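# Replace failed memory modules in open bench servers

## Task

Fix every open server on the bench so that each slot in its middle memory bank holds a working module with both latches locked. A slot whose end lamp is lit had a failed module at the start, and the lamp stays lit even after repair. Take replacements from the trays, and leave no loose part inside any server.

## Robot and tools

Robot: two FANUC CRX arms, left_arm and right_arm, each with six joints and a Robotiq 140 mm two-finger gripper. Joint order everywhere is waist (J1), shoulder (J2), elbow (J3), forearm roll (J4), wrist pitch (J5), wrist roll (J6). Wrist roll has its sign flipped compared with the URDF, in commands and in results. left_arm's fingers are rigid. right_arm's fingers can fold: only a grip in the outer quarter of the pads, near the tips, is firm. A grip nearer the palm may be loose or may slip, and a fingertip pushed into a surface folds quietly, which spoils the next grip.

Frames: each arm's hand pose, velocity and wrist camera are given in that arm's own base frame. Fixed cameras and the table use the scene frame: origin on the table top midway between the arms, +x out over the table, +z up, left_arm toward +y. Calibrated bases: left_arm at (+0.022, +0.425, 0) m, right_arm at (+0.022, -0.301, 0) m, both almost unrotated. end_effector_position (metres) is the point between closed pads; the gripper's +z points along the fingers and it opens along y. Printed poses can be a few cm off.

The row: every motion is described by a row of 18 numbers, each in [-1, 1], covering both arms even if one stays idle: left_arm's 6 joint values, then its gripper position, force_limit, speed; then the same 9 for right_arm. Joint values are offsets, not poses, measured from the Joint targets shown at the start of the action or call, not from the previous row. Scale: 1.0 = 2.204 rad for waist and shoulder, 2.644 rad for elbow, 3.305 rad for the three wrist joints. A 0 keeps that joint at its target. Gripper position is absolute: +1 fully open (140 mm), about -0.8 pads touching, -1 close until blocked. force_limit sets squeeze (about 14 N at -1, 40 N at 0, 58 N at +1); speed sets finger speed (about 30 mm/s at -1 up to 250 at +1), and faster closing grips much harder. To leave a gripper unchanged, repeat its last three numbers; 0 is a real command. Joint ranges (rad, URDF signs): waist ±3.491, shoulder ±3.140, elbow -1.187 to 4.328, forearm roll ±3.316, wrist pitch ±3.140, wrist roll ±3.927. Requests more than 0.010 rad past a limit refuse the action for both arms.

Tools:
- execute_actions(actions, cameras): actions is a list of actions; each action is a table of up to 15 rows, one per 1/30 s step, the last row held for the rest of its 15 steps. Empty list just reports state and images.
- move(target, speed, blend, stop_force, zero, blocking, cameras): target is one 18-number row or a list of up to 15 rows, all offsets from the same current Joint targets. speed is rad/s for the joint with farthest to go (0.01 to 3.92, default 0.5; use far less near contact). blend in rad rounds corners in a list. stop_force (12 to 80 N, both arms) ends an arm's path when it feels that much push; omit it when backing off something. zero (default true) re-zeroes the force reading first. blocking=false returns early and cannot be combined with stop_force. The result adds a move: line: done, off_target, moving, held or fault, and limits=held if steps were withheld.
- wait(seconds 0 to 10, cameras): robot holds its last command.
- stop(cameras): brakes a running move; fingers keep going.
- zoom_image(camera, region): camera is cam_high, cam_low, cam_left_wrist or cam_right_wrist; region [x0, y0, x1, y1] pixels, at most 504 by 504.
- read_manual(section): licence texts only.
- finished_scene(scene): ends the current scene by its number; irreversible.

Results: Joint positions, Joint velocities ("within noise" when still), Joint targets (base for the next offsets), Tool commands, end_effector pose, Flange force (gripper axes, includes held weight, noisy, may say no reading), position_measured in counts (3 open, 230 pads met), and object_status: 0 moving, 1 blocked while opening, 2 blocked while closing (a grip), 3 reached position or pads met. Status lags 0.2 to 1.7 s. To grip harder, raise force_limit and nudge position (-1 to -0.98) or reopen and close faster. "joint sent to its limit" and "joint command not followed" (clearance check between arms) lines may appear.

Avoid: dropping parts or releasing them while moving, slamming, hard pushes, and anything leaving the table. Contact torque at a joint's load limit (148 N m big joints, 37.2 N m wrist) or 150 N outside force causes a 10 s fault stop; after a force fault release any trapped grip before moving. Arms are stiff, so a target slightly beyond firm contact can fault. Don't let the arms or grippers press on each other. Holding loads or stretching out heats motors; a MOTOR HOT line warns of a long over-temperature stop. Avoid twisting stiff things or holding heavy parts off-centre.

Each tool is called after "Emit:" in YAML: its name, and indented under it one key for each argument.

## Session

Emit:
execute_actions:
  actions: []

Scene clock: 0.00 s.
left_arm: end_effector_position=(+0.4886, -0.1809, +0.3062) position_measured=3 object_status=3 end_effector_quat_wxyz=(-0.055, +0.837, -0.454, +0.302) | right_arm: end_effector_position=(+0.1327, +0.2495, +0.1603) position_measured=3 object_status=3 end_effector_quat_wxyz=(+0.165, +0.935, -0.226, +0.218)
Joint positions: left_arm=[0.035 -0.359 -0.37 0.244 -0.978 -0.466] | right_arm=[1.864 -0.089 -0.457 0.205 -1.72 0.791]
Joint velocities: within noise
Flange force (N): no reading
Joint targets: left_arm=[0.035 -0.359 -0.370 0.244 -0.978 -0.466] | right_arm=[1.864 -0.089 -0.457 0.205 -1.720 0.791]
Tool commands: left_gripper/position=+1.0 left_gripper/force_limit=+1.0 left_gripper/speed=+1.0 right_gripper/position=+1.0 right_gripper/force_limit=+1.0 right_gripper/speed=+1.0
camera_calibration:
cam_left_wrist: T_world_to_cam=[[-0.720261, -0.596849, -0.353547, 0.361143], [-0.583693, 0.796834, -0.156072, 0.478766], [0.37487, 0.09395, -0.922305, 0.260903], [0, 0, 0, 1]] pos_world=[0.441764, -0.19046, 0.443035]
cam_right_wrist: T_world_to_cam=[[-0.508285, -0.833009, 0.218502, 0.242124], [-0.861054, 0.487085, -0.14606, 0.0212537], [0.0152402, -0.262382, -0.964844, 0.363627], [0, 0, 0, 1]] pos_world=[0.135827, 0.286749, 0.301043]

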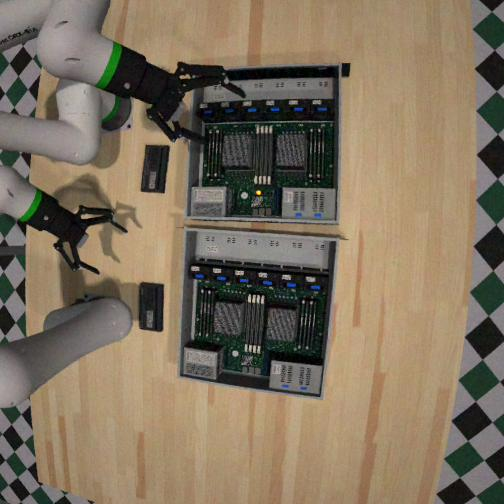

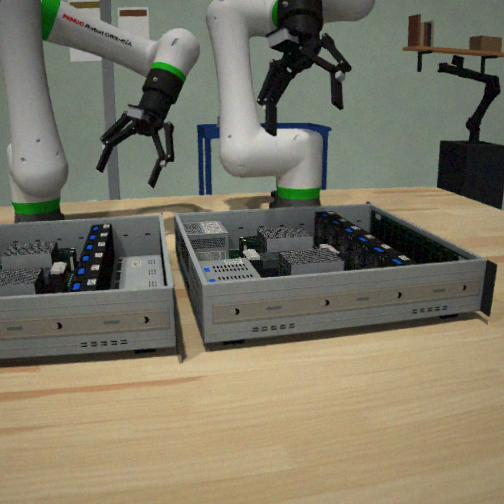

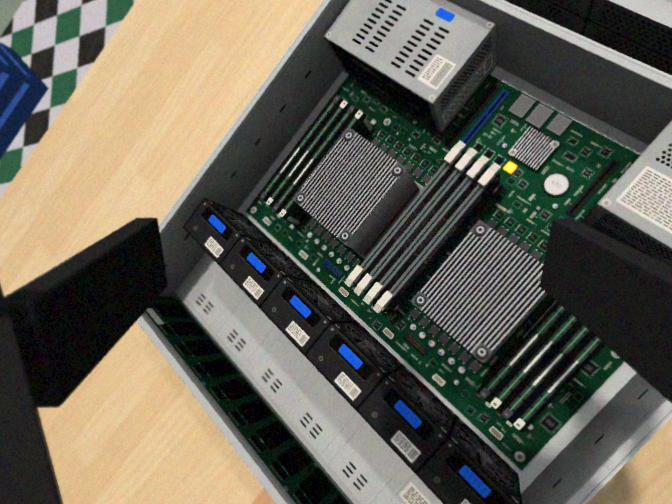

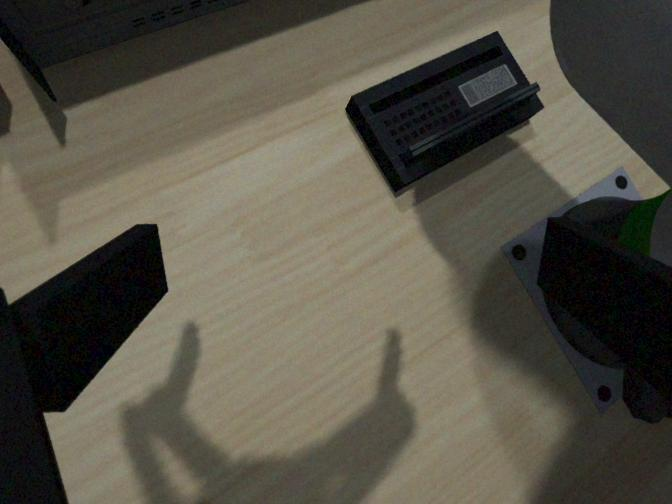

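Emit:
zoom_image:
  camera: "cam_left_wrist"
  region: [420, 90, 570, 210]

Emit:
zoom_image:
  camera: "cam_high"
  region: [220, 110, 310, 220]

Emit:
zoom_image:
  camera: "cam_high"
  region: [210, 280, 300, 380]

Emit:
zoom_image:
  camera: "cam_high"
  region: [125, 130, 195, 200]

Emit:
zoom_image:
  camera: "cam_high"
  region: [120, 270, 190, 340]

Emit:
zoom_image:
  camera: "cam_left_wrist"
  region: [330, 240, 430, 330]

Scaled by 3.360.

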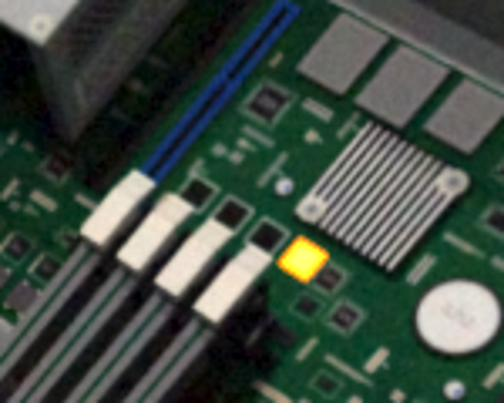

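Scaled by 4.582.

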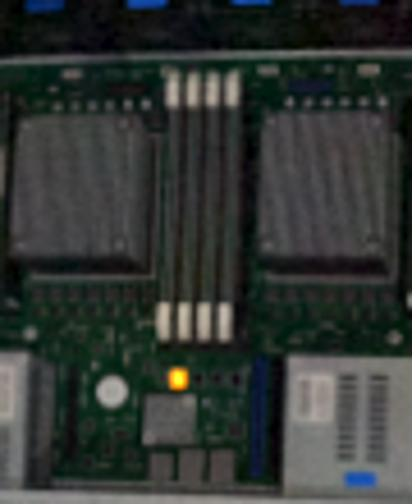

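Scaled by 5.040.

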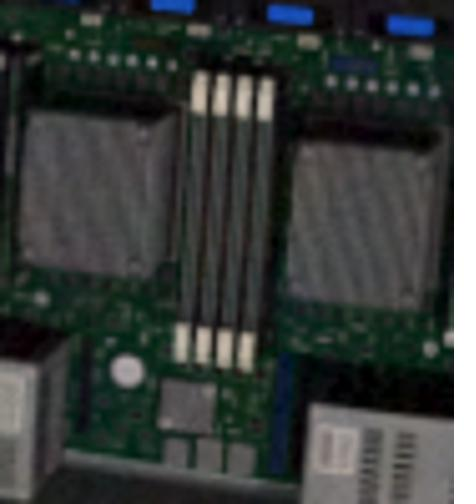

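Scaled by 7.200.

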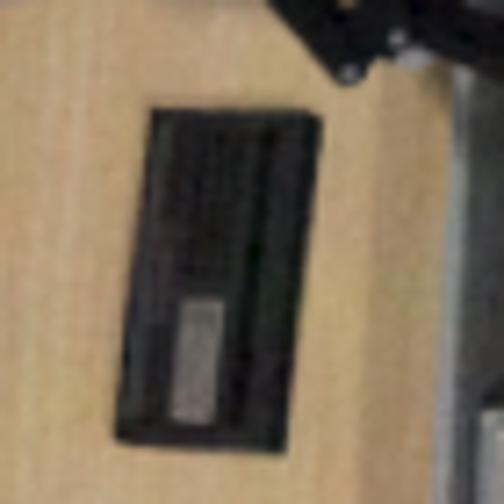

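Scaled by 7.200.

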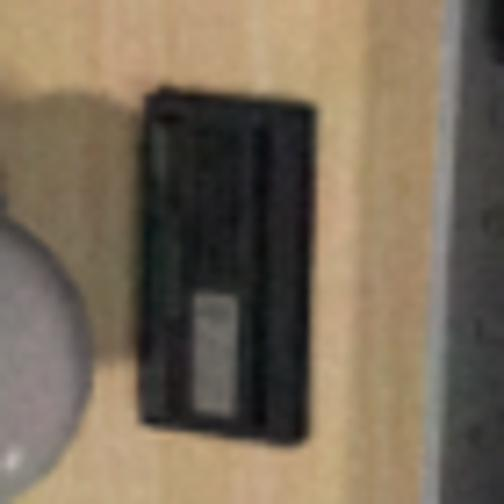

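Scaled by 5.040.

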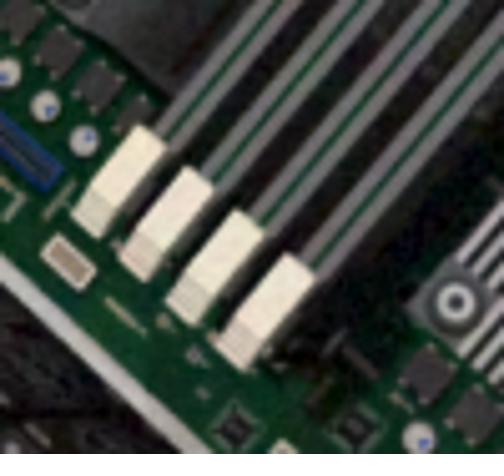

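Emit:
move:
  target:
    - [-0.0848,0.3263,0.2301,-0.0738,-0.1425,0.1138,1,1,1,-0.2105,-0.0957,0.2485,0,-0.0847,0,1,1,1]
    - [-0.0848,0.3263,0.2301,-0.0738,-0.1425,0.1138,1,1,1,-0.8457,-0.0957,0.2485,0,-0.0847,-0.1486,1,1,1]
    - [-0.0848,0.3263,0.2301,-0.0738,-0.1425,0.1138,1,1,1,-0.8911,-0.0504,0.2485,0.8885,0.9985,-0.2806,1,1,1]
    - [-0.0848,0.3263,0.2301,-0.0738,-0.1425,0.1138,1,1,1,-0.913,0.158,0.2226,0.8885,0.957,-0.2824,1,1,1]
  speed: 1.3
  blend: [0.1,0.1,0.1,0]
  cameras: ["cam_left_wrist","cam_right_wrist","cam_high"]

Scene clock: 59.40 s.
left_arm: end_effector_position=(+0.5447, -0.2152, +0.1600) position_measured=3 object_status=3 end_effector_quat_wxyz=(+0.000, +0.685, -0.729, +0.000) | right_arm: end_effector_position=(+0.5446, +0.0499, +0.1702) position_measured=3 object_status=3 end_effector_quat_wxyz=(+0.000, +0.709, +0.705, +0.000)
Joint positions: left_arm=[-0.152 0.36 0.238 0 -1.449 -0.09] | right_arm=[-0.148 0.259 0.131 3.142 1.444 -0.143]
Joint velocities: within noise
Flange force (N): left_arm=[4.2 -8.2 1.3] | right_arm=[0.4 10.7 -4.5]
Joint targets: left_arm=[-0.152 0.360 0.238 0.000 -1.449 -0.090] | right_arm=[-0.148 0.259 0.131 3.142 1.444 -0.143]
move: done
camera_calibration:
cam_left_wrist: T_world_to_cam=[[-0.999083, 0.0424246, 0.00574491, 0.561237], [0.0418289, 0.938727, 0.342115, 0.126185], [0.00912121, 0.342042, -0.93964, 0.363656], [0, 0, 0, 1]] pos_world=[0.552128, -0.266649, 0.295312]
cam_right_wrist: T_world_to_cam=[[0.999759, -0.0158419, 0.0151964, -0.54448], [-0.0202694, -0.931984, 0.361932, 0.000959192], [0.00842914, -0.362153, -0.932081, 0.317653], [0, 0, 0, 1]] pos_world=[0.541691, 0.107307, 0.304005]
Images, in order (width x height): cam_high 504x504, cam_left_wrist 672x504, cam_right_wrist 672x504.

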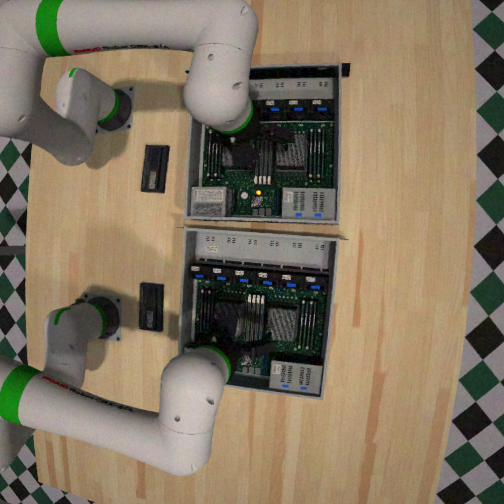

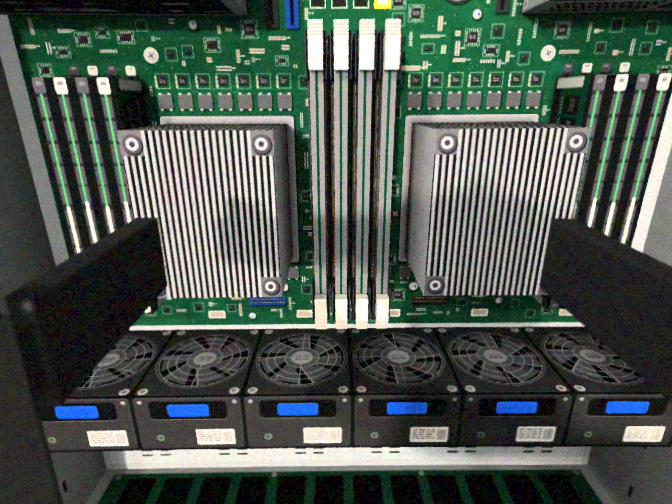

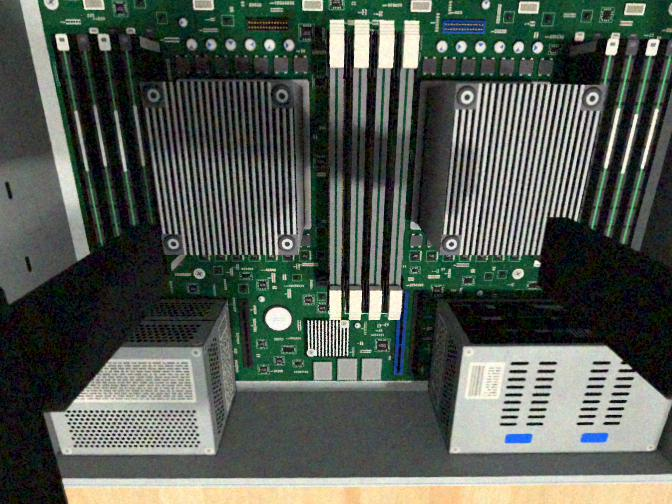

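Emit:
zoom_image:
  camera: "cam_left_wrist"
  region: [290, 0, 430, 100]

Emit:
zoom_image:
  camera: "cam_left_wrist"
  region: [290, 270, 410, 350]

Emit:
zoom_image:
  camera: "cam_right_wrist"
  region: [310, 0, 450, 100]

Emit:
zoom_image:
  camera: "cam_right_wrist"
  region: [310, 270, 430, 390]

Emit:
move:
  target: [0,0,0,0,0,0,1,1,1,-0.1047,0.0037,0.0039,0,0.0003,-0.0695,1,1,1]
  speed: 0.6
  cameras: ["cam_right_wrist"]

Emit:
zoom_image:
  camera: "cam_right_wrist"
  region: [300, 40, 440, 140]

Scaled by 3.600.

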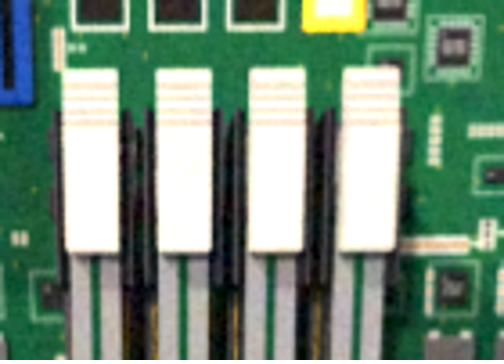

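Scaled by 4.200.

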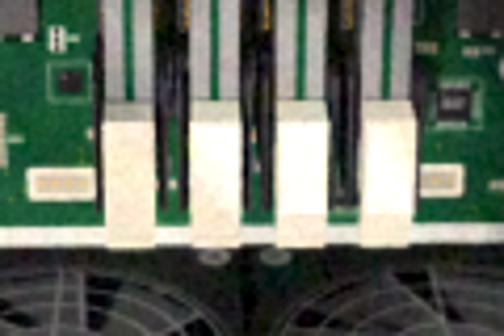

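Scaled by 3.600.

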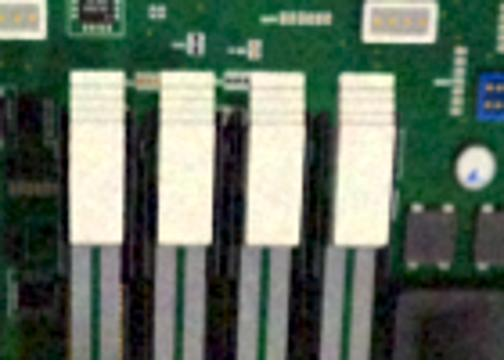

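Scaled by 4.200.

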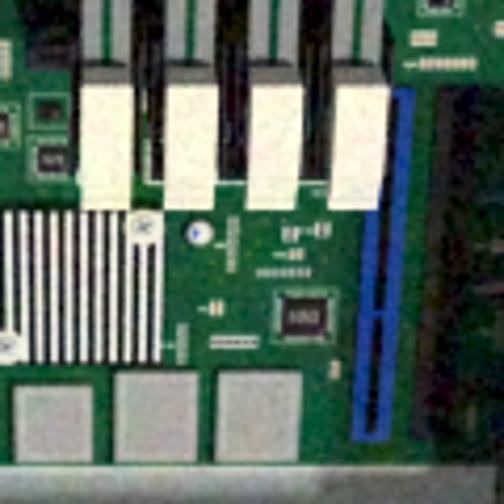

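Scene clock: 78.47 s.
left_arm: end_effector_position=(+0.5447, -0.2152, +0.1600) position_measured=3 object_status=3 end_effector_quat_wxyz=(+0.000, +0.685, -0.729, +0.000) | right_arm: end_effector_position=(+0.5451, -0.0774, +0.1701) position_measured=3 object_status=3 end_effector_quat_wxyz=(+0.000, +0.709, +0.705, +0.000)
Joint positions: left_arm=[-0.152 0.36 0.238 0 -1.449 -0.09] | right_arm=[-0.379 0.267 0.142 3.142 1.445 -0.372]
Joint velocities: within noise
Flange force (N): left_arm=[4.3 -9.4 1.5] | right_arm=[-2.0 11.1 -4.2]
Joint targets: left_arm=[-0.152 0.360 0.238 0.000 -1.449 -0.090] | right_arm=[-0.379 0.267 0.142 3.142 1.445 -0.372]
move: done
camera_calibration:
cam_right_wrist: T_world_to_cam=[[0.999734, -0.0167684, 0.0158616, -0.547102], [-0.0213773, -0.931819, 0.362292, -0.117018], [0.00870512, -0.362535, -0.93193, 0.271194], [0, 0, 0, 1]] pos_world=[0.542094, -0.0198968, 0.303806]
Images, in order (width x height): cam_right_wrist 672x504.

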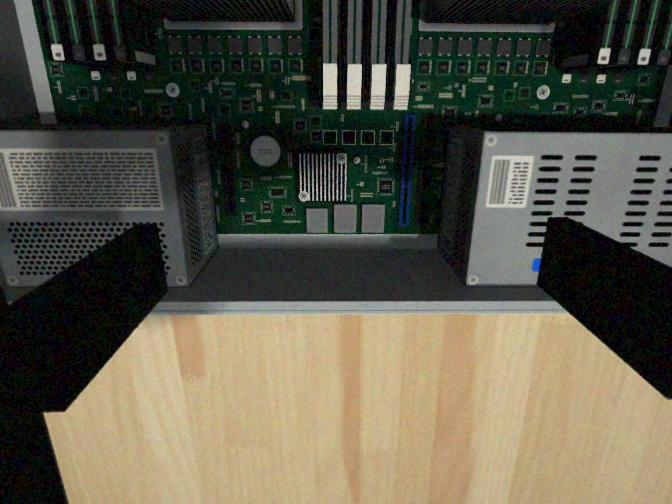

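Scaled by 3.600.

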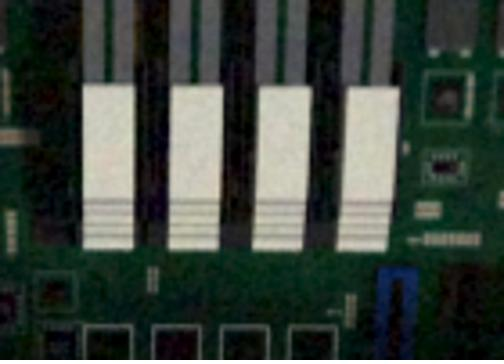

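Emit:
zoom_image:
  camera: "cam_left_wrist"
  region: [370, 0, 420, 80]

Emit:
execute_actions:
  actions: []
  cameras: ["cam_low"]

Emit:
zoom_image:
  camera: "cam_low"
  region: [200, 200, 340, 310]

Emit:
zoom_image:
  camera: "cam_low"
  region: [0, 220, 120, 310]

This scene's latest camera images include none from cam_left_wrist. They are from: cam_right_wrist. cam_left_wrist's image comes with the result of a call that names it in "cameras".

Scene clock: 107.87 s.
left_arm: end_effector_position=(+0.5447, -0.2152, +0.1600) position_measured=3 object_status=3 end_effector_quat_wxyz=(+0.000, +0.685, -0.729, +0.000) | right_arm: end_effector_position=(+0.5451, -0.0774, +0.1701) position_measured=3 object_status=3 end_effector_quat_wxyz=(+0.000, +0.709, +0.705, +0.000)
Joint positions: left_arm=[-0.152 0.36 0.238 0 -1.449 -0.09] | right_arm=[-0.379 0.267 0.142 3.142 1.445 -0.372]
Joint velocities: within noise
Flange force (N): left_arm=[3.5 -7.7 1.8] | right_arm=[-2.1 10.8 -4.2]
Joint targets: left_arm=[-0.152 0.360 0.238 0.000 -1.449 -0.090] | right_arm=[-0.379 0.267 0.142 3.142 1.445 -0.372]
Tool commands: left_gripper/position=+1.0 left_gripper/force_limit=+1.0 left_gripper/speed=+1.0 right_gripper/position=+1.0 right_gripper/force_limit=+1.0 right_gripper/speed=+1.0
Images, in order (width x height): cam_low 504x504.

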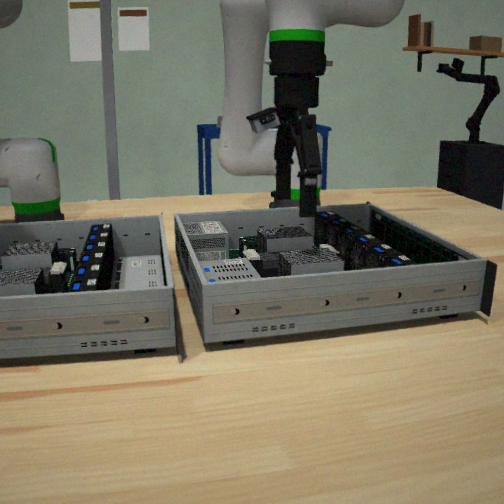

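Scaled by 3.600.

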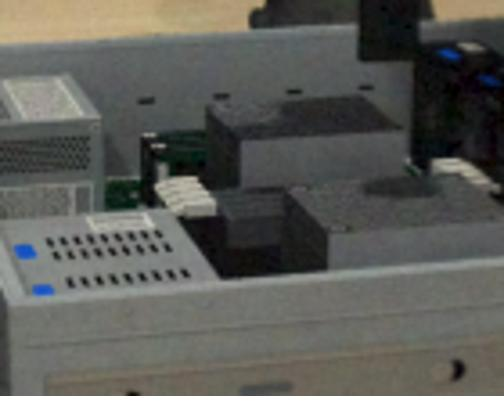

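Scaled by 4.200.

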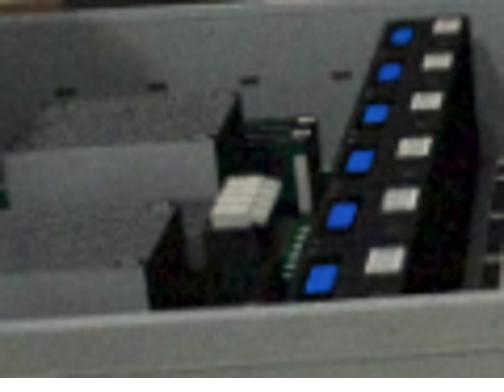

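Emit:
move:
  target:
    - [0,0,0,0,0,0,-1,0,0,0,0,0,0,0,0,1,1,1]
    - [-0.0795,0.0257,-0.0063,0,0.0222,-0.0609,-1,0,0,0,0,0,0,0,0,1,1,1]
  speed: 0.5
  cameras: ["cam_left_wrist"]

Emit:
zoom_image:
  camera: "cam_left_wrist"
  region: [200, 120, 500, 340]

Scene clock: 145.13 s.
left_arm: end_effector_position=(+0.5145, -0.3121, +0.1201) position_measured=233 object_status=3 end_effector_quat_wxyz=(+0.000, +0.694, -0.720, +0.000) | right_arm: end_effector_position=(+0.5451, -0.0774, +0.1701) position_measured=3 object_status=3 end_effector_quat_wxyz=(+0.000, +0.709, +0.705, +0.000)
Joint positions: left_arm=[-0.327 0.417 0.221 0 -1.376 -0.291] | right_arm=[-0.379 0.267 0.142 3.142 1.445 -0.372]
Joint velocities: within noise
Flange force (N): left_arm=[5.5 -7.0 2.7] | right_arm=[-2.4 11.2 -4.5]
Joint targets: left_arm=[-0.327 0.417 0.221 0.000 -1.376 -0.291] | right_arm=[-0.379 0.267 0.142 3.142 1.445 -0.372]
move: done
camera_calibration:
cam_left_wrist: T_world_to_cam=[[-0.999852, 0.0161827, 0.00577481, 0.527707], [0.0171819, 0.939472, 0.342195, 0.245008], [0.000112369, 0.342243, -0.939611, 0.3643], [0, 0, 0, 1]] pos_world=[0.523379, -0.363397, 0.255412]
Images, in order (width x height): cam_left_wrist 672x504.

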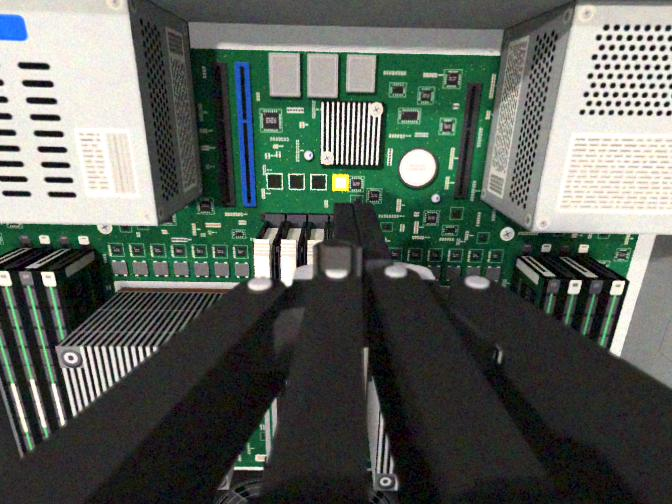

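Scaled by 1.680.

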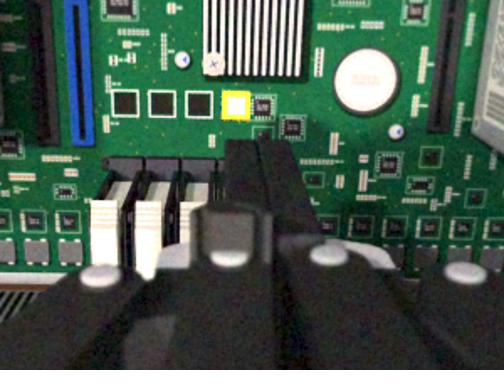

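Emit:
move:
  target: [0.0387,-0.021,-0.0309,0,0.0111,0.0258,-1,0,0,0,0,0,0,0,0,1,1,1]
  speed: 0.3
  cameras: []

Emit:
move:
  target: [0,0.00495,-0.0107,0,0.0119,0,-1,0,0,0,0,0,0,0,0,1,1,1]
  speed: 0.02
  stop_force: 18
  cameras: ["cam_left_wrist"]

Scene clock: 170.97 s.
left_arm: end_effector_position=(+0.5196, -0.2624, +0.1125) position_measured=233 object_status=3 end_effector_quat_wxyz=(+0.000, +0.694, -0.720, +0.000) | right_arm: end_effector_position=(+0.5451, -0.0774, +0.1701) position_measured=3 object_status=3 end_effector_quat_wxyz=(+0.000, +0.709, +0.705, +0.000)
Joint positions: left_arm=[-0.242 0.37 0.14 0 -1.339 -0.206] | right_arm=[-0.379 0.267 0.142 3.142 1.445 -0.372]
Joint velocities: within noise
Flange force (N): left_arm=[5.2 -8.0 2.9] | right_arm=[-2.7 10.6 -4.2]
Joint targets: left_arm=[-0.242 0.370 0.140 0.000 -1.339 -0.206] | right_arm=[-0.379 0.267 0.142 3.142 1.445 -0.372]
move: done
No camera images: "cameras" was empty.

Scene clock: 173.37 s.
left_arm: end_effector_position=(+0.5197, -0.2624, +0.0960) position_measured=233 object_status=3 end_effector_quat_wxyz=(+0.000, +0.694, -0.720, +0.001) | right_arm: end_effector_position=(+0.5451, -0.0774, +0.1701) position_measured=3 object_status=3 end_effector_quat_wxyz=(+0.000, +0.709, +0.705, +0.000)
Joint positions: left_arm=[-0.242 0.38 0.114 0 -1.303 -0.206] | right_arm=[-0.379 0.267 0.142 3.142 1.445 -0.372]
Joint velocities: within noise
Flange force (N): left_arm=[-0.7 -3.0 -26.9] | right_arm=[-1.8 10.6 -4.7]
Joint targets: left_arm=[-0.242 0.380 0.114 0.000 -1.303 -0.206] | right_arm=[-0.379 0.267 0.142 3.142 1.445 -0.372]
move: contact (left_arm)
camera_calibration:
cam_left_wrist: T_world_to_cam=[[-0.999859, 0.0162327, 0.00418705, 0.532323], [0.0166862, 0.939623, 0.341803, 0.206783], [0.00161415, 0.341825, -0.939762, 0.323723], [0, 0, 0, 1]] pos_world=[0.528275, -0.313596, 0.231314]
Images, in order (width x height): cam_left_wrist 672x504.

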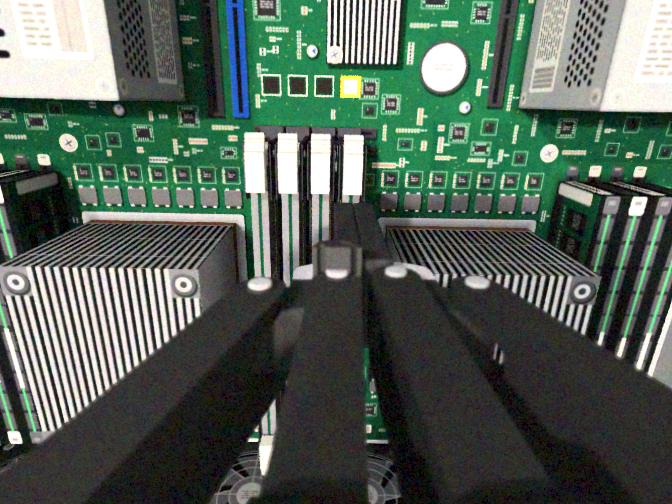

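Emit:
move:
  target:
    - [0,-0.0005,0.0009,0,-0.001,0,-1,0,0,0,0,0,0,0,0,1,1,1]
    - [-0.0106,0.0074,0.0096,0,-0.0033,-0.007,-1,0,0,0,0,0,0,0,0,1,1,1]
  speed: 0.015
  stop_force: 50
  cameras: ["cam_left_wrist"]

Emit:
zoom_image:
  camera: "cam_left_wrist"
  region: [230, 110, 410, 230]

Scene clock: 184.80 s.
left_arm: end_effector_position=(+0.5198, -0.2679, +0.0974) position_measured=233 object_status=3 end_effector_quat_wxyz=(+0.000, +0.694, -0.720, +0.000) | right_arm: end_effector_position=(+0.5451, -0.0774, +0.1701) position_measured=3 object_status=3 end_effector_quat_wxyz=(+0.000, +0.709, +0.705, +0.000)
Joint positions: left_arm=[-0.252 0.386 0.126 0 -1.31 -0.216] | right_arm=[-0.379 0.267 0.142 3.142 1.445 -0.372]
Joint velocities: within noise
Flange force (N): left_arm=[-60.7 1.3 -12.6] | right_arm=[-2.0 10.9 -4.3]
Joint targets: left_arm=[-0.252 0.386 0.126 0.000 -1.310 -0.216] | right_arm=[-0.379 0.267 0.142 3.142 1.445 -0.372]
move: contact (left_arm); path passed 1 of 2 targets; left_arm: the waist is farthest, 0.014 rad from its target
camera_calibration:
cam_left_wrist: T_world_to_cam=[[-0.999857, 0.0162107, 0.00483178, 0.532451], [0.0168851, 0.939363, 0.342507, 0.211213], [0.00101349, 0.34254, -0.939503, 0.327438], [0, 0, 0, 1]] pos_world=[0.528477, -0.319197, 0.232715]
Images, in order (width x height): cam_left_wrist 672x504.

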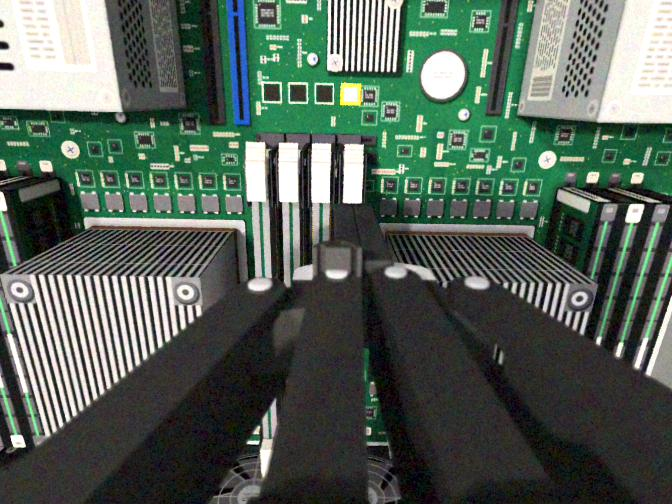

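Scaled by 2.800.

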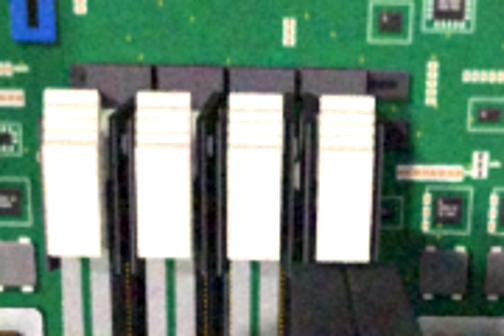

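Emit:
move:
  target:
    - [0.0045,-0.0032,-0.0036,0,0.0011,0.003,-1,0,0,0,0,0,0,0,0,1,1,1]
    - [0.0045,-0.0069,0.0051,0,-0.0089,0.003,-1,0,0,0,0,0,0,0,0,1,1,1]
    - [-0.0341,0.0177,0.0333,0,-0.0151,-0.0227,-1,0,0,0,0,0,0,0,0,1,1,1]
  speed: 0.15
  cameras: ["cam_left_wrist"]

Emit:
zoom_image:
  camera: "cam_left_wrist"
  region: [230, 180, 410, 300]

Emit:
move:
  target: [0,0.0072,-0.0159,0,0.0175,0,-1,0,0,0,0,0,0,0,0,1,1,1]
  speed: 0.02
  stop_force: 20
  cameras: ["cam_left_wrist"]

Emit:
zoom_image:
  camera: "cam_left_wrist"
  region: [230, 180, 410, 300]

Scene clock: 202.57 s.
left_arm: end_effector_position=(+0.5165, -0.3123, +0.1116) position_measured=233 object_status=3 end_effector_quat_wxyz=(+0.000, +0.694, -0.720, +0.000) | right_arm: end_effector_position=(+0.5451, -0.0774, +0.1701) position_measured=3 object_status=3 end_effector_quat_wxyz=(+0.000, +0.709, +0.705, +0.000)
Joint positions: left_arm=[-0.327 0.425 0.214 0 -1.36 -0.291] | right_arm=[-0.379 0.267 0.142 3.142 1.445 -0.372]
Joint velocities: within noise
Flange force (N): left_arm=[5.9 -8.5 2.8] | right_arm=[-2.7 10.3 -4.5]
Joint targets: left_arm=[-0.327 0.425 0.214 0.000 -1.360 -0.291] | right_arm=[-0.379 0.267 0.142 3.142 1.445 -0.372]
move: done
camera_calibration:
cam_left_wrist: T_world_to_cam=[[-0.999851, 0.0163415, 0.00563185, 0.529753], [0.0172819, 0.939253, 0.342791, 0.247887], [0.000311984, 0.342837, -0.939395, 0.356475], [0, 0, 0, 1]] pos_world=[0.525279, -0.363698, 0.246914]
Images, in order (width x height): cam_left_wrist 672x504.

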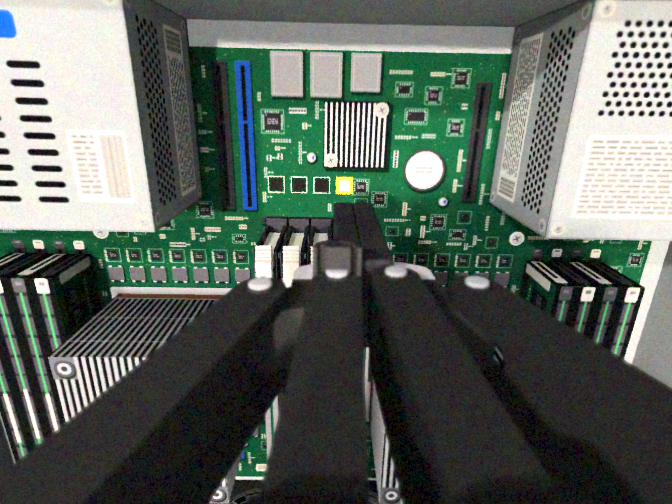

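Scaled by 2.800.

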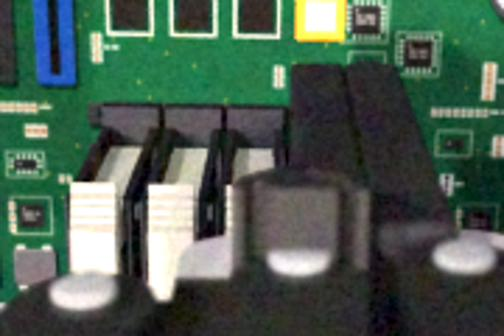

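Scene clock: 204.23 s.
left_arm: end_effector_position=(+0.5166, -0.3126, +0.1015) position_measured=233 object_status=3 end_effector_quat_wxyz=(+0.000, +0.694, -0.720, +0.000) | right_arm: end_effector_position=(+0.5451, -0.0774, +0.1701) position_measured=3 object_status=3 end_effector_quat_wxyz=(+0.000, +0.709, +0.705, +0.000)
Joint positions: left_arm=[-0.327 0.431 0.198 0 -1.338 -0.291] | right_arm=[-0.379 0.267 0.142 3.142 1.445 -0.372]
Joint velocities: within noise
Flange force (N): left_arm=[6.6 -4.3 -25.4] | right_arm=[-2.1 10.7 -4.3]
Joint targets: left_arm=[-0.327 0.431 0.198 0.000 -1.338 -0.291] | right_arm=[-0.379 0.267 0.142 3.142 1.445 -0.372]
move: contact (left_arm); left_arm: the wrist pitch is farthest, 0.036 rad from its target
camera_calibration:
cam_left_wrist: T_world_to_cam=[[-0.999852, 0.0162858, 0.00549487, 0.529923], [0.0171829, 0.939438, 0.342288, 0.251645], [0.000412334, 0.342332, -0.939579, 0.346921], [0, 0, 0, 1]] pos_world=[0.525378, -0.363797, 0.236913]
Images, in order (width x height): cam_left_wrist 672x504.

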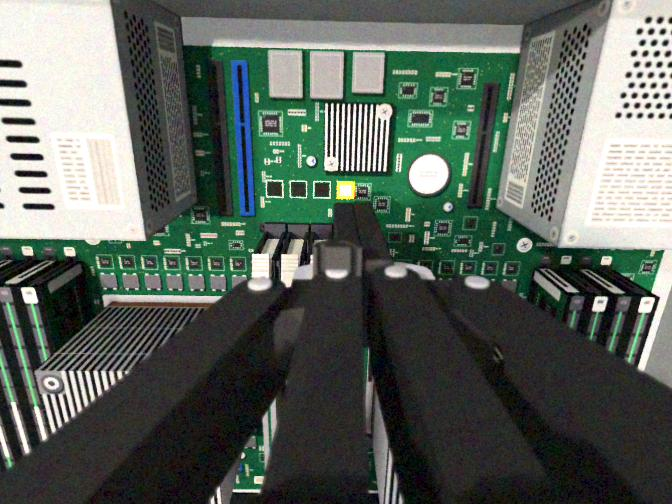

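Scaled by 2.800.

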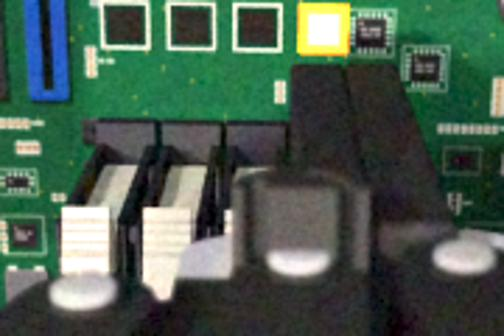

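Emit:
move:
  target: [0,0.0045,-0.0099,0,0.011,0,-1,0,0,0,0,0,0,0,0,1,1,1]
  speed: 0.02
  stop_force: 60
  cameras: ["cam_left_wrist"]

Emit:
zoom_image:
  camera: "cam_left_wrist"
  region: [230, 180, 410, 300]

Scene clock: 208.83 s.
left_arm: end_effector_position=(+0.5168, -0.3127, +0.0994) position_measured=233 object_status=3 end_effector_quat_wxyz=(+0.000, +0.694, -0.720, +0.000) | right_arm: end_effector_position=(+0.5451, -0.0774, +0.1701) position_measured=3 object_status=3 end_effector_quat_wxyz=(+0.000, +0.709, +0.705, +0.000)
Joint positions: left_arm=[-0.327 0.432 0.194 0 -1.332 -0.291] | right_arm=[-0.379 0.267 0.142 3.142 1.445 -0.372]
Joint velocities: within noise
Flange force (N): left_arm=[8.8 5.3 -95.9] | right_arm=[-2.5 11.1 -4.4]
Joint targets: left_arm=[-0.327 0.432 0.194 0.000 -1.332 -0.291] | right_arm=[-0.379 0.267 0.142 3.142 1.445 -0.372]
move: contact (left_arm); left_arm: the wrist pitch is farthest, 0.031 rad from its target
camera_calibration:
cam_left_wrist: T_world_to_cam=[[-0.999857, 0.0162116, 0.00482028, 0.530169], [0.0168827, 0.939592, 0.341881, 0.252764], [0.00101336, 0.341914, -0.939731, 0.34455], [0, 0, 0, 1]] pos_world=[0.525477, -0.363896, 0.234813]
Images, in order (width x height): cam_left_wrist 672x504.

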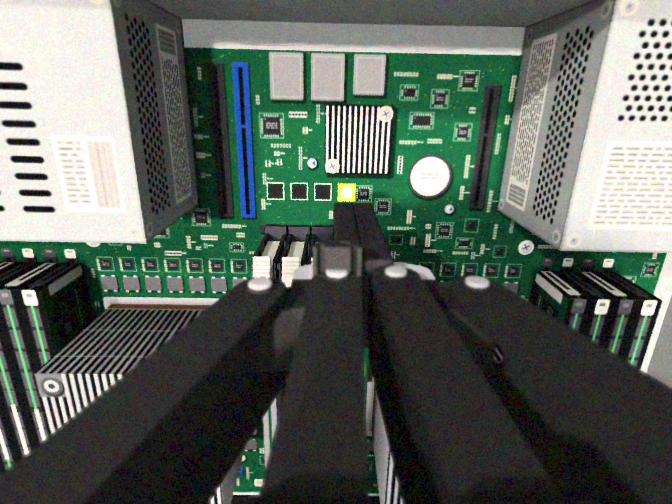

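Scaled by 2.800.

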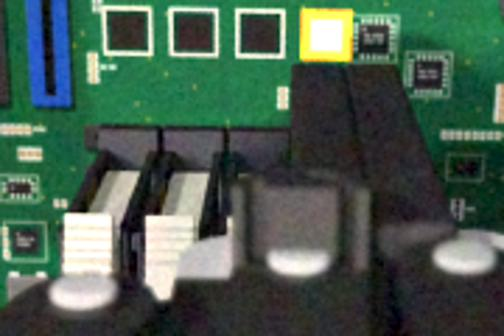

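Emit:
move:
  target:
    - [0,-0.0032,0.0076,0,-0.0085,0,-1,0,0,0,0,0,0,0,0,1,1,1]
    - [0.0403,-0.026,-0.0187,0,-0.0027,0.1853,-1,0,0,0,0,0,0,0,0,1,1,1]
  speed: 0.4
  cameras: []

Emit:
move:
  target: [0,0.0039,-0.0087,0,0.0096,0,-1,0,0,0,0,0,0,0,0,1,1,1]
  speed: 0.03
  stop_force: 22
  cameras: ["cam_left_wrist"]

Emit:
zoom_image:
  camera: "cam_left_wrist"
  region: [230, 100, 450, 300]

Scene clock: 250.70 s.
left_arm: end_effector_position=(+0.5219, -0.2606, +0.1119) position_measured=233 object_status=3 end_effector_quat_wxyz=(+0.000, -0.484, +0.875, +0.000) | right_arm: end_effector_position=(+0.5451, -0.0774, +0.1701) position_measured=3 object_status=3 end_effector_quat_wxyz=(+0.000, +0.709, +0.705, +0.000)
Joint positions: left_arm=[-0.238 0.375 0.145 0 -1.341 0.321] | right_arm=[-0.379 0.267 0.142 3.142 1.445 -0.372]
Joint velocities: within noise
Flange force (N): left_arm=[0.5 -8.6 2.7] | right_arm=[-2.4 10.4 -4.4]
Joint targets: left_arm=[-0.238 0.375 0.145 0.000 -1.341 0.321] | right_arm=[-0.379 0.267 0.142 3.142 1.445 -0.372]
move: done
No camera images: "cameras" was empty.

Scene clock: 252.33 s.
left_arm: end_effector_position=(+0.5219, -0.2606, +0.0974) position_measured=233 object_status=3 end_effector_quat_wxyz=(+0.000, -0.484, +0.875, +0.000) | right_arm: end_effector_position=(+0.5451, -0.0774, +0.1701) position_measured=3 object_status=3 end_effector_quat_wxyz=(+0.000, +0.709, +0.705, +0.000)
Joint positions: left_arm=[-0.238 0.384 0.122 0 -1.309 0.321] | right_arm=[-0.379 0.267 0.142 3.142 1.445 -0.372]
Joint velocities: within noise
Flange force (N): left_arm=[0.6 -8.2 2.6] | right_arm=[-2.5 10.8 -4.5]
Joint targets: left_arm=[-0.238 0.384 0.122 0.000 -1.309 0.321] | right_arm=[-0.379 0.267 0.142 3.142 1.445 -0.372]
move: done
camera_calibration:
cam_left_wrist: T_world_to_cam=[[-0.857698, 0.514124, 0.00552851, 0.589917], [0.484745, 0.805008, 0.34203, -0.074819], [0.171396, 0.296038, -0.939673, 0.22389], [0, 0, 0, 1]] pos_world=[0.503865, -0.309341, 0.232712]
Images, in order (width x height): cam_left_wrist 672x504.

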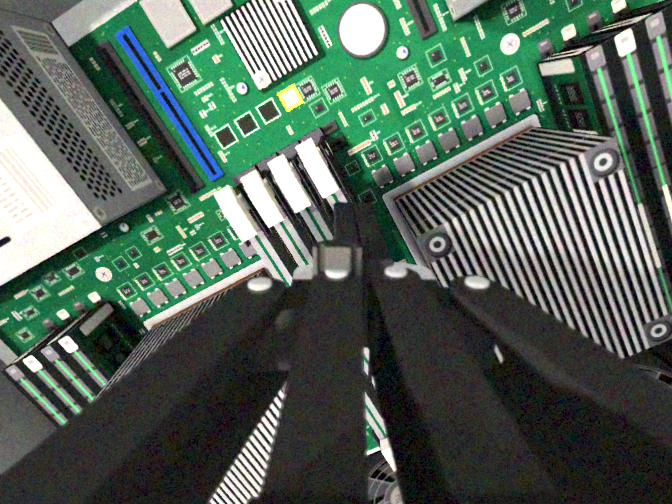

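Scaled by 2.291.

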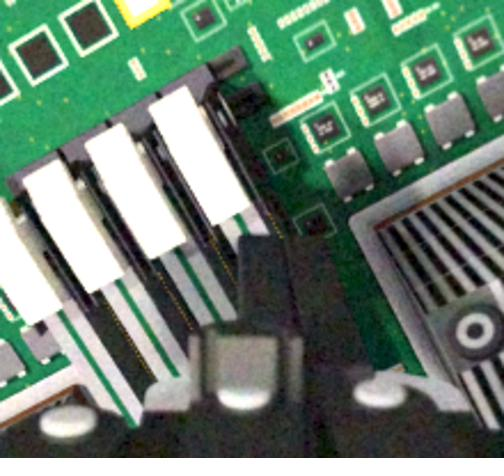

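Emit:
move:
  target: [-0.0102,0.0061,0.007,0,-0.0016,-0.0068,-1,0,0,0,0,0,0,0,0,1,1,1]
  speed: 0.015
  stop_force: 50
  cameras: ["cam_left_wrist"]

Emit:
zoom_image:
  camera: "cam_left_wrist"
  region: [230, 100, 450, 300]

Scene clock: 262.53 s.
left_arm: end_effector_position=(+0.5214, -0.2700, +0.0974) position_measured=233 object_status=3 end_effector_quat_wxyz=(+0.000, -0.484, +0.875, +0.000) | right_arm: end_effector_position=(+0.5451, -0.0774, +0.1701) position_measured=3 object_status=3 end_effector_quat_wxyz=(+0.000, +0.709, +0.705, +0.000)
Joint positions: left_arm=[-0.255 0.393 0.135 0 -1.314 0.305] | right_arm=[-0.379 0.267 0.142 3.142 1.445 -0.372]
Joint velocities: within noise
Flange force (N): left_arm=[-42.5 29.2 -19.6] | right_arm=[-2.1 10.3 -4.6]
Joint targets: left_arm=[-0.255 0.393 0.135 0.000 -1.314 0.305] | right_arm=[-0.379 0.267 0.142 3.142 1.445 -0.372]
move: contact (left_arm)
camera_calibration:
cam_left_wrist: T_world_to_cam=[[-0.857787, 0.513969, 0.00615746, 0.594257], [0.48473, 0.804888, 0.342334, -0.0671587], [0.170993, 0.296634, -0.939558, 0.227107], [0, 0, 0, 1]] pos_world=[0.503466, -0.318742, 0.232712]
Images, in order (width x height): cam_left_wrist 672x504.

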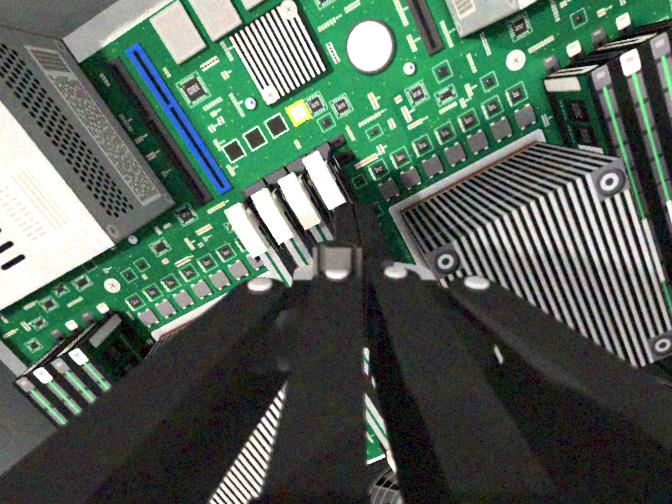

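Scaled by 2.291.

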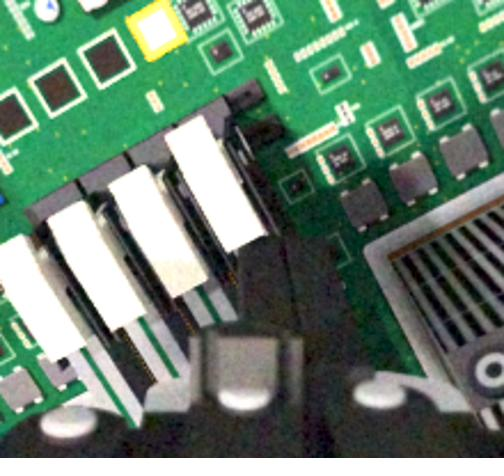

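Emit:
move:
  target: [-0.0105,0.0067,0.0077,0,-0.0013,-0.0071,-1,0,0,0,0,0,0,0,0,1,1,1]
  speed: 0.015
  stop_force: 80
  zero: false
  cameras: ["cam_left_wrist"]

Emit:
zoom_image:
  camera: "cam_left_wrist"
  region: [230, 100, 450, 300]

Scene clock: 273.77 s.
left_arm: end_effector_position=(+0.5216, -0.2744, +0.0975) position_measured=233 object_status=3 end_effector_quat_wxyz=(+0.000, -0.484, +0.875, +0.000) | right_arm: end_effector_position=(+0.5451, -0.0774, +0.1701) position_measured=3 object_status=3 end_effector_quat_wxyz=(+0.000, +0.709, +0.705, +0.000)
Joint positions: left_arm=[-0.262 0.398 0.143 -0.001 -1.315 0.297] | right_arm=[-0.379 0.267 0.142 3.142 1.445 -0.372]
Joint velocities: within noise
Flange force (N): left_arm=[-67.0 48.7 -97.3] | right_arm=[-2.7 10.8 -4.5]
Joint targets: left_arm=[-0.262 0.398 0.143 -0.001 -1.315 0.297] | right_arm=[-0.379 0.267 0.142 3.142 1.445 -0.372]
move: contact (left_arm); left_arm: the waist is farthest, 0.016 rad from its target
camera_calibration:
cam_left_wrist: T_world_to_cam=[[-0.857878, 0.513823, 0.00561991, 0.596828], [0.484316, 0.804863, 0.342978, -0.0634882], [0.171706, 0.296955, -0.939327, 0.228241], [0, 0, 0, 1]] pos_world=[0.503564, -0.323342, 0.232814]
Images, in order (width x height): cam_left_wrist 672x504.

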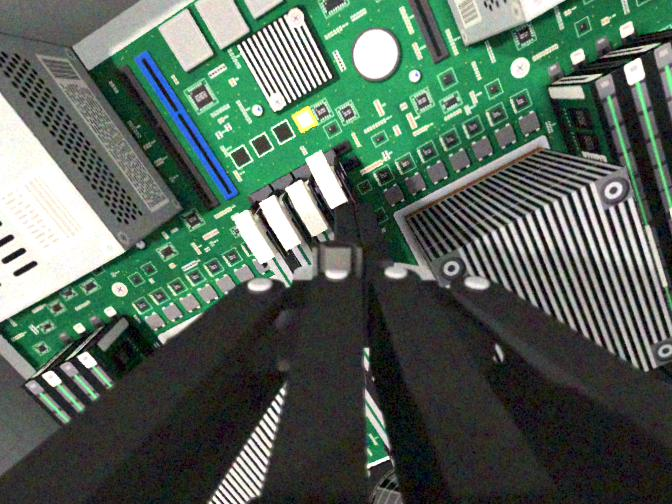

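Scaled by 2.291.

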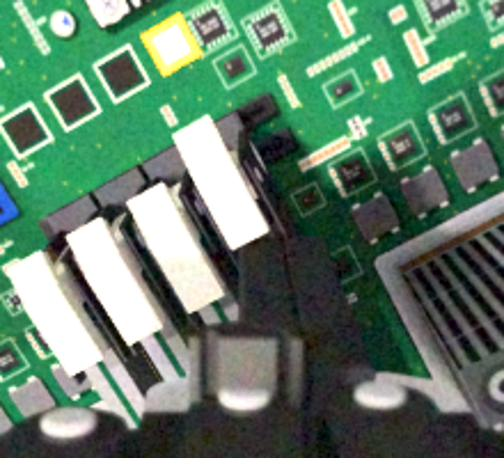

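Emit:
move:
  target: [0,-0.0007,0.0017,0,-0.0018,0,-1,0,0,0,0,0,0,0,0,1,1,1]
  speed: 0.03
  cameras: []

Emit:
move:
  target: [-0.0081,0.0048,0.0054,0,-0.0013,-0.0051,-1,0,0,0,0,0,0,0,0,1,1,1]
  speed: 0.015
  stop_force: 60
  cameras: ["cam_left_wrist"]

Emit:
zoom_image:
  camera: "cam_left_wrist"
  region: [230, 100, 450, 300]

Scene clock: 284.97 s.
left_arm: end_effector_position=(+0.5216, -0.2748, +0.1003) position_measured=233 object_status=3 end_effector_quat_wxyz=(+0.000, -0.484, +0.875, +0.000) | right_arm: end_effector_position=(+0.5451, -0.0774, +0.1701) position_measured=3 object_status=3 end_effector_quat_wxyz=(+0.000, +0.709, +0.705, +0.000)
Joint positions: left_arm=[-0.263 0.397 0.147 0 -1.321 0.297] | right_arm=[-0.379 0.267 0.142 3.142 1.445 -0.372]
Joint velocities: within noise
Flange force (N): left_arm=[-4.9 -6.2 3.3] | right_arm=[-2.0 10.6 -4.8]
Joint targets: left_arm=[-0.262 0.397 0.147 -0.001 -1.321 0.297] | right_arm=[-0.379 0.267 0.142 3.142 1.445 -0.372]
move: done
No camera images: "cameras" was empty.

Scene clock: 287.43 s.
left_arm: end_effector_position=(+0.5212, -0.2810, +0.1003) position_measured=233 object_status=3 end_effector_quat_wxyz=(+0.000, -0.484, +0.875, +0.000) | right_arm: end_effector_position=(+0.5451, -0.0774, +0.1701) position_measured=3 object_status=3 end_effector_quat_wxyz=(+0.000, +0.709, +0.705, +0.000)
Joint positions: left_arm=[-0.274 0.403 0.156 -0.001 -1.324 0.286] | right_arm=[-0.379 0.267 0.142 3.142 1.445 -0.372]
Joint velocities: within noise
Flange force (N): left_arm=[-54.1 30.4 -68.4] | right_arm=[-2.3 10.5 -4.4]
Joint targets: left_arm=[-0.274 0.403 0.156 -0.001 -1.324 0.286] | right_arm=[-0.379 0.267 0.142 3.142 1.445 -0.372]
move: contact (left_arm)
camera_calibration:
cam_left_wrist: T_world_to_cam=[[-0.857589, 0.514302, 0.00593627, 0.599715], [0.484832, 0.804489, 0.343125, -0.0593107], [0.171694, 0.297139, -0.939271, 0.232971], [0, 0, 0, 1]] pos_world=[0.503065, -0.329944, 0.235614]
Images, in order (width x height): cam_left_wrist 672x504.

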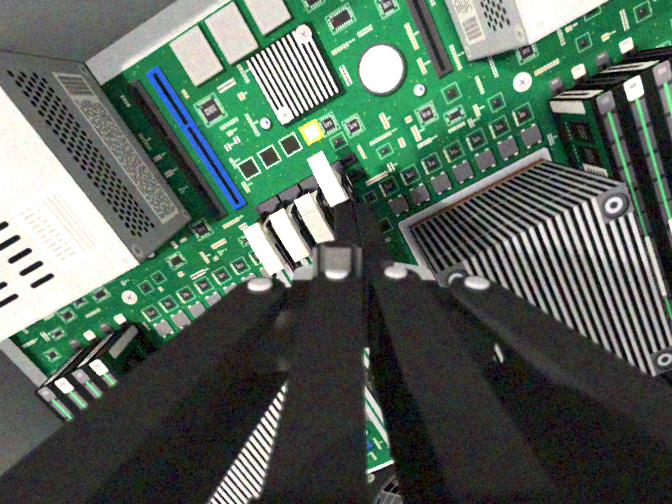

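Scaled by 2.291.

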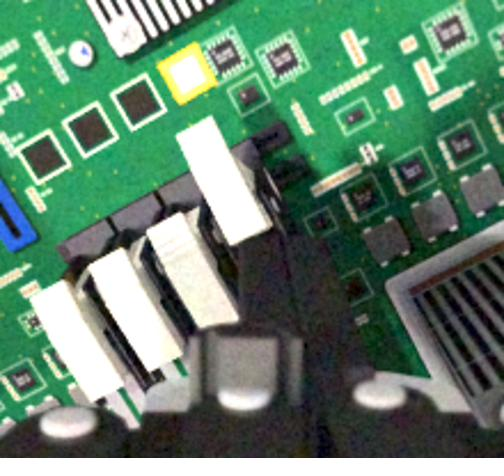

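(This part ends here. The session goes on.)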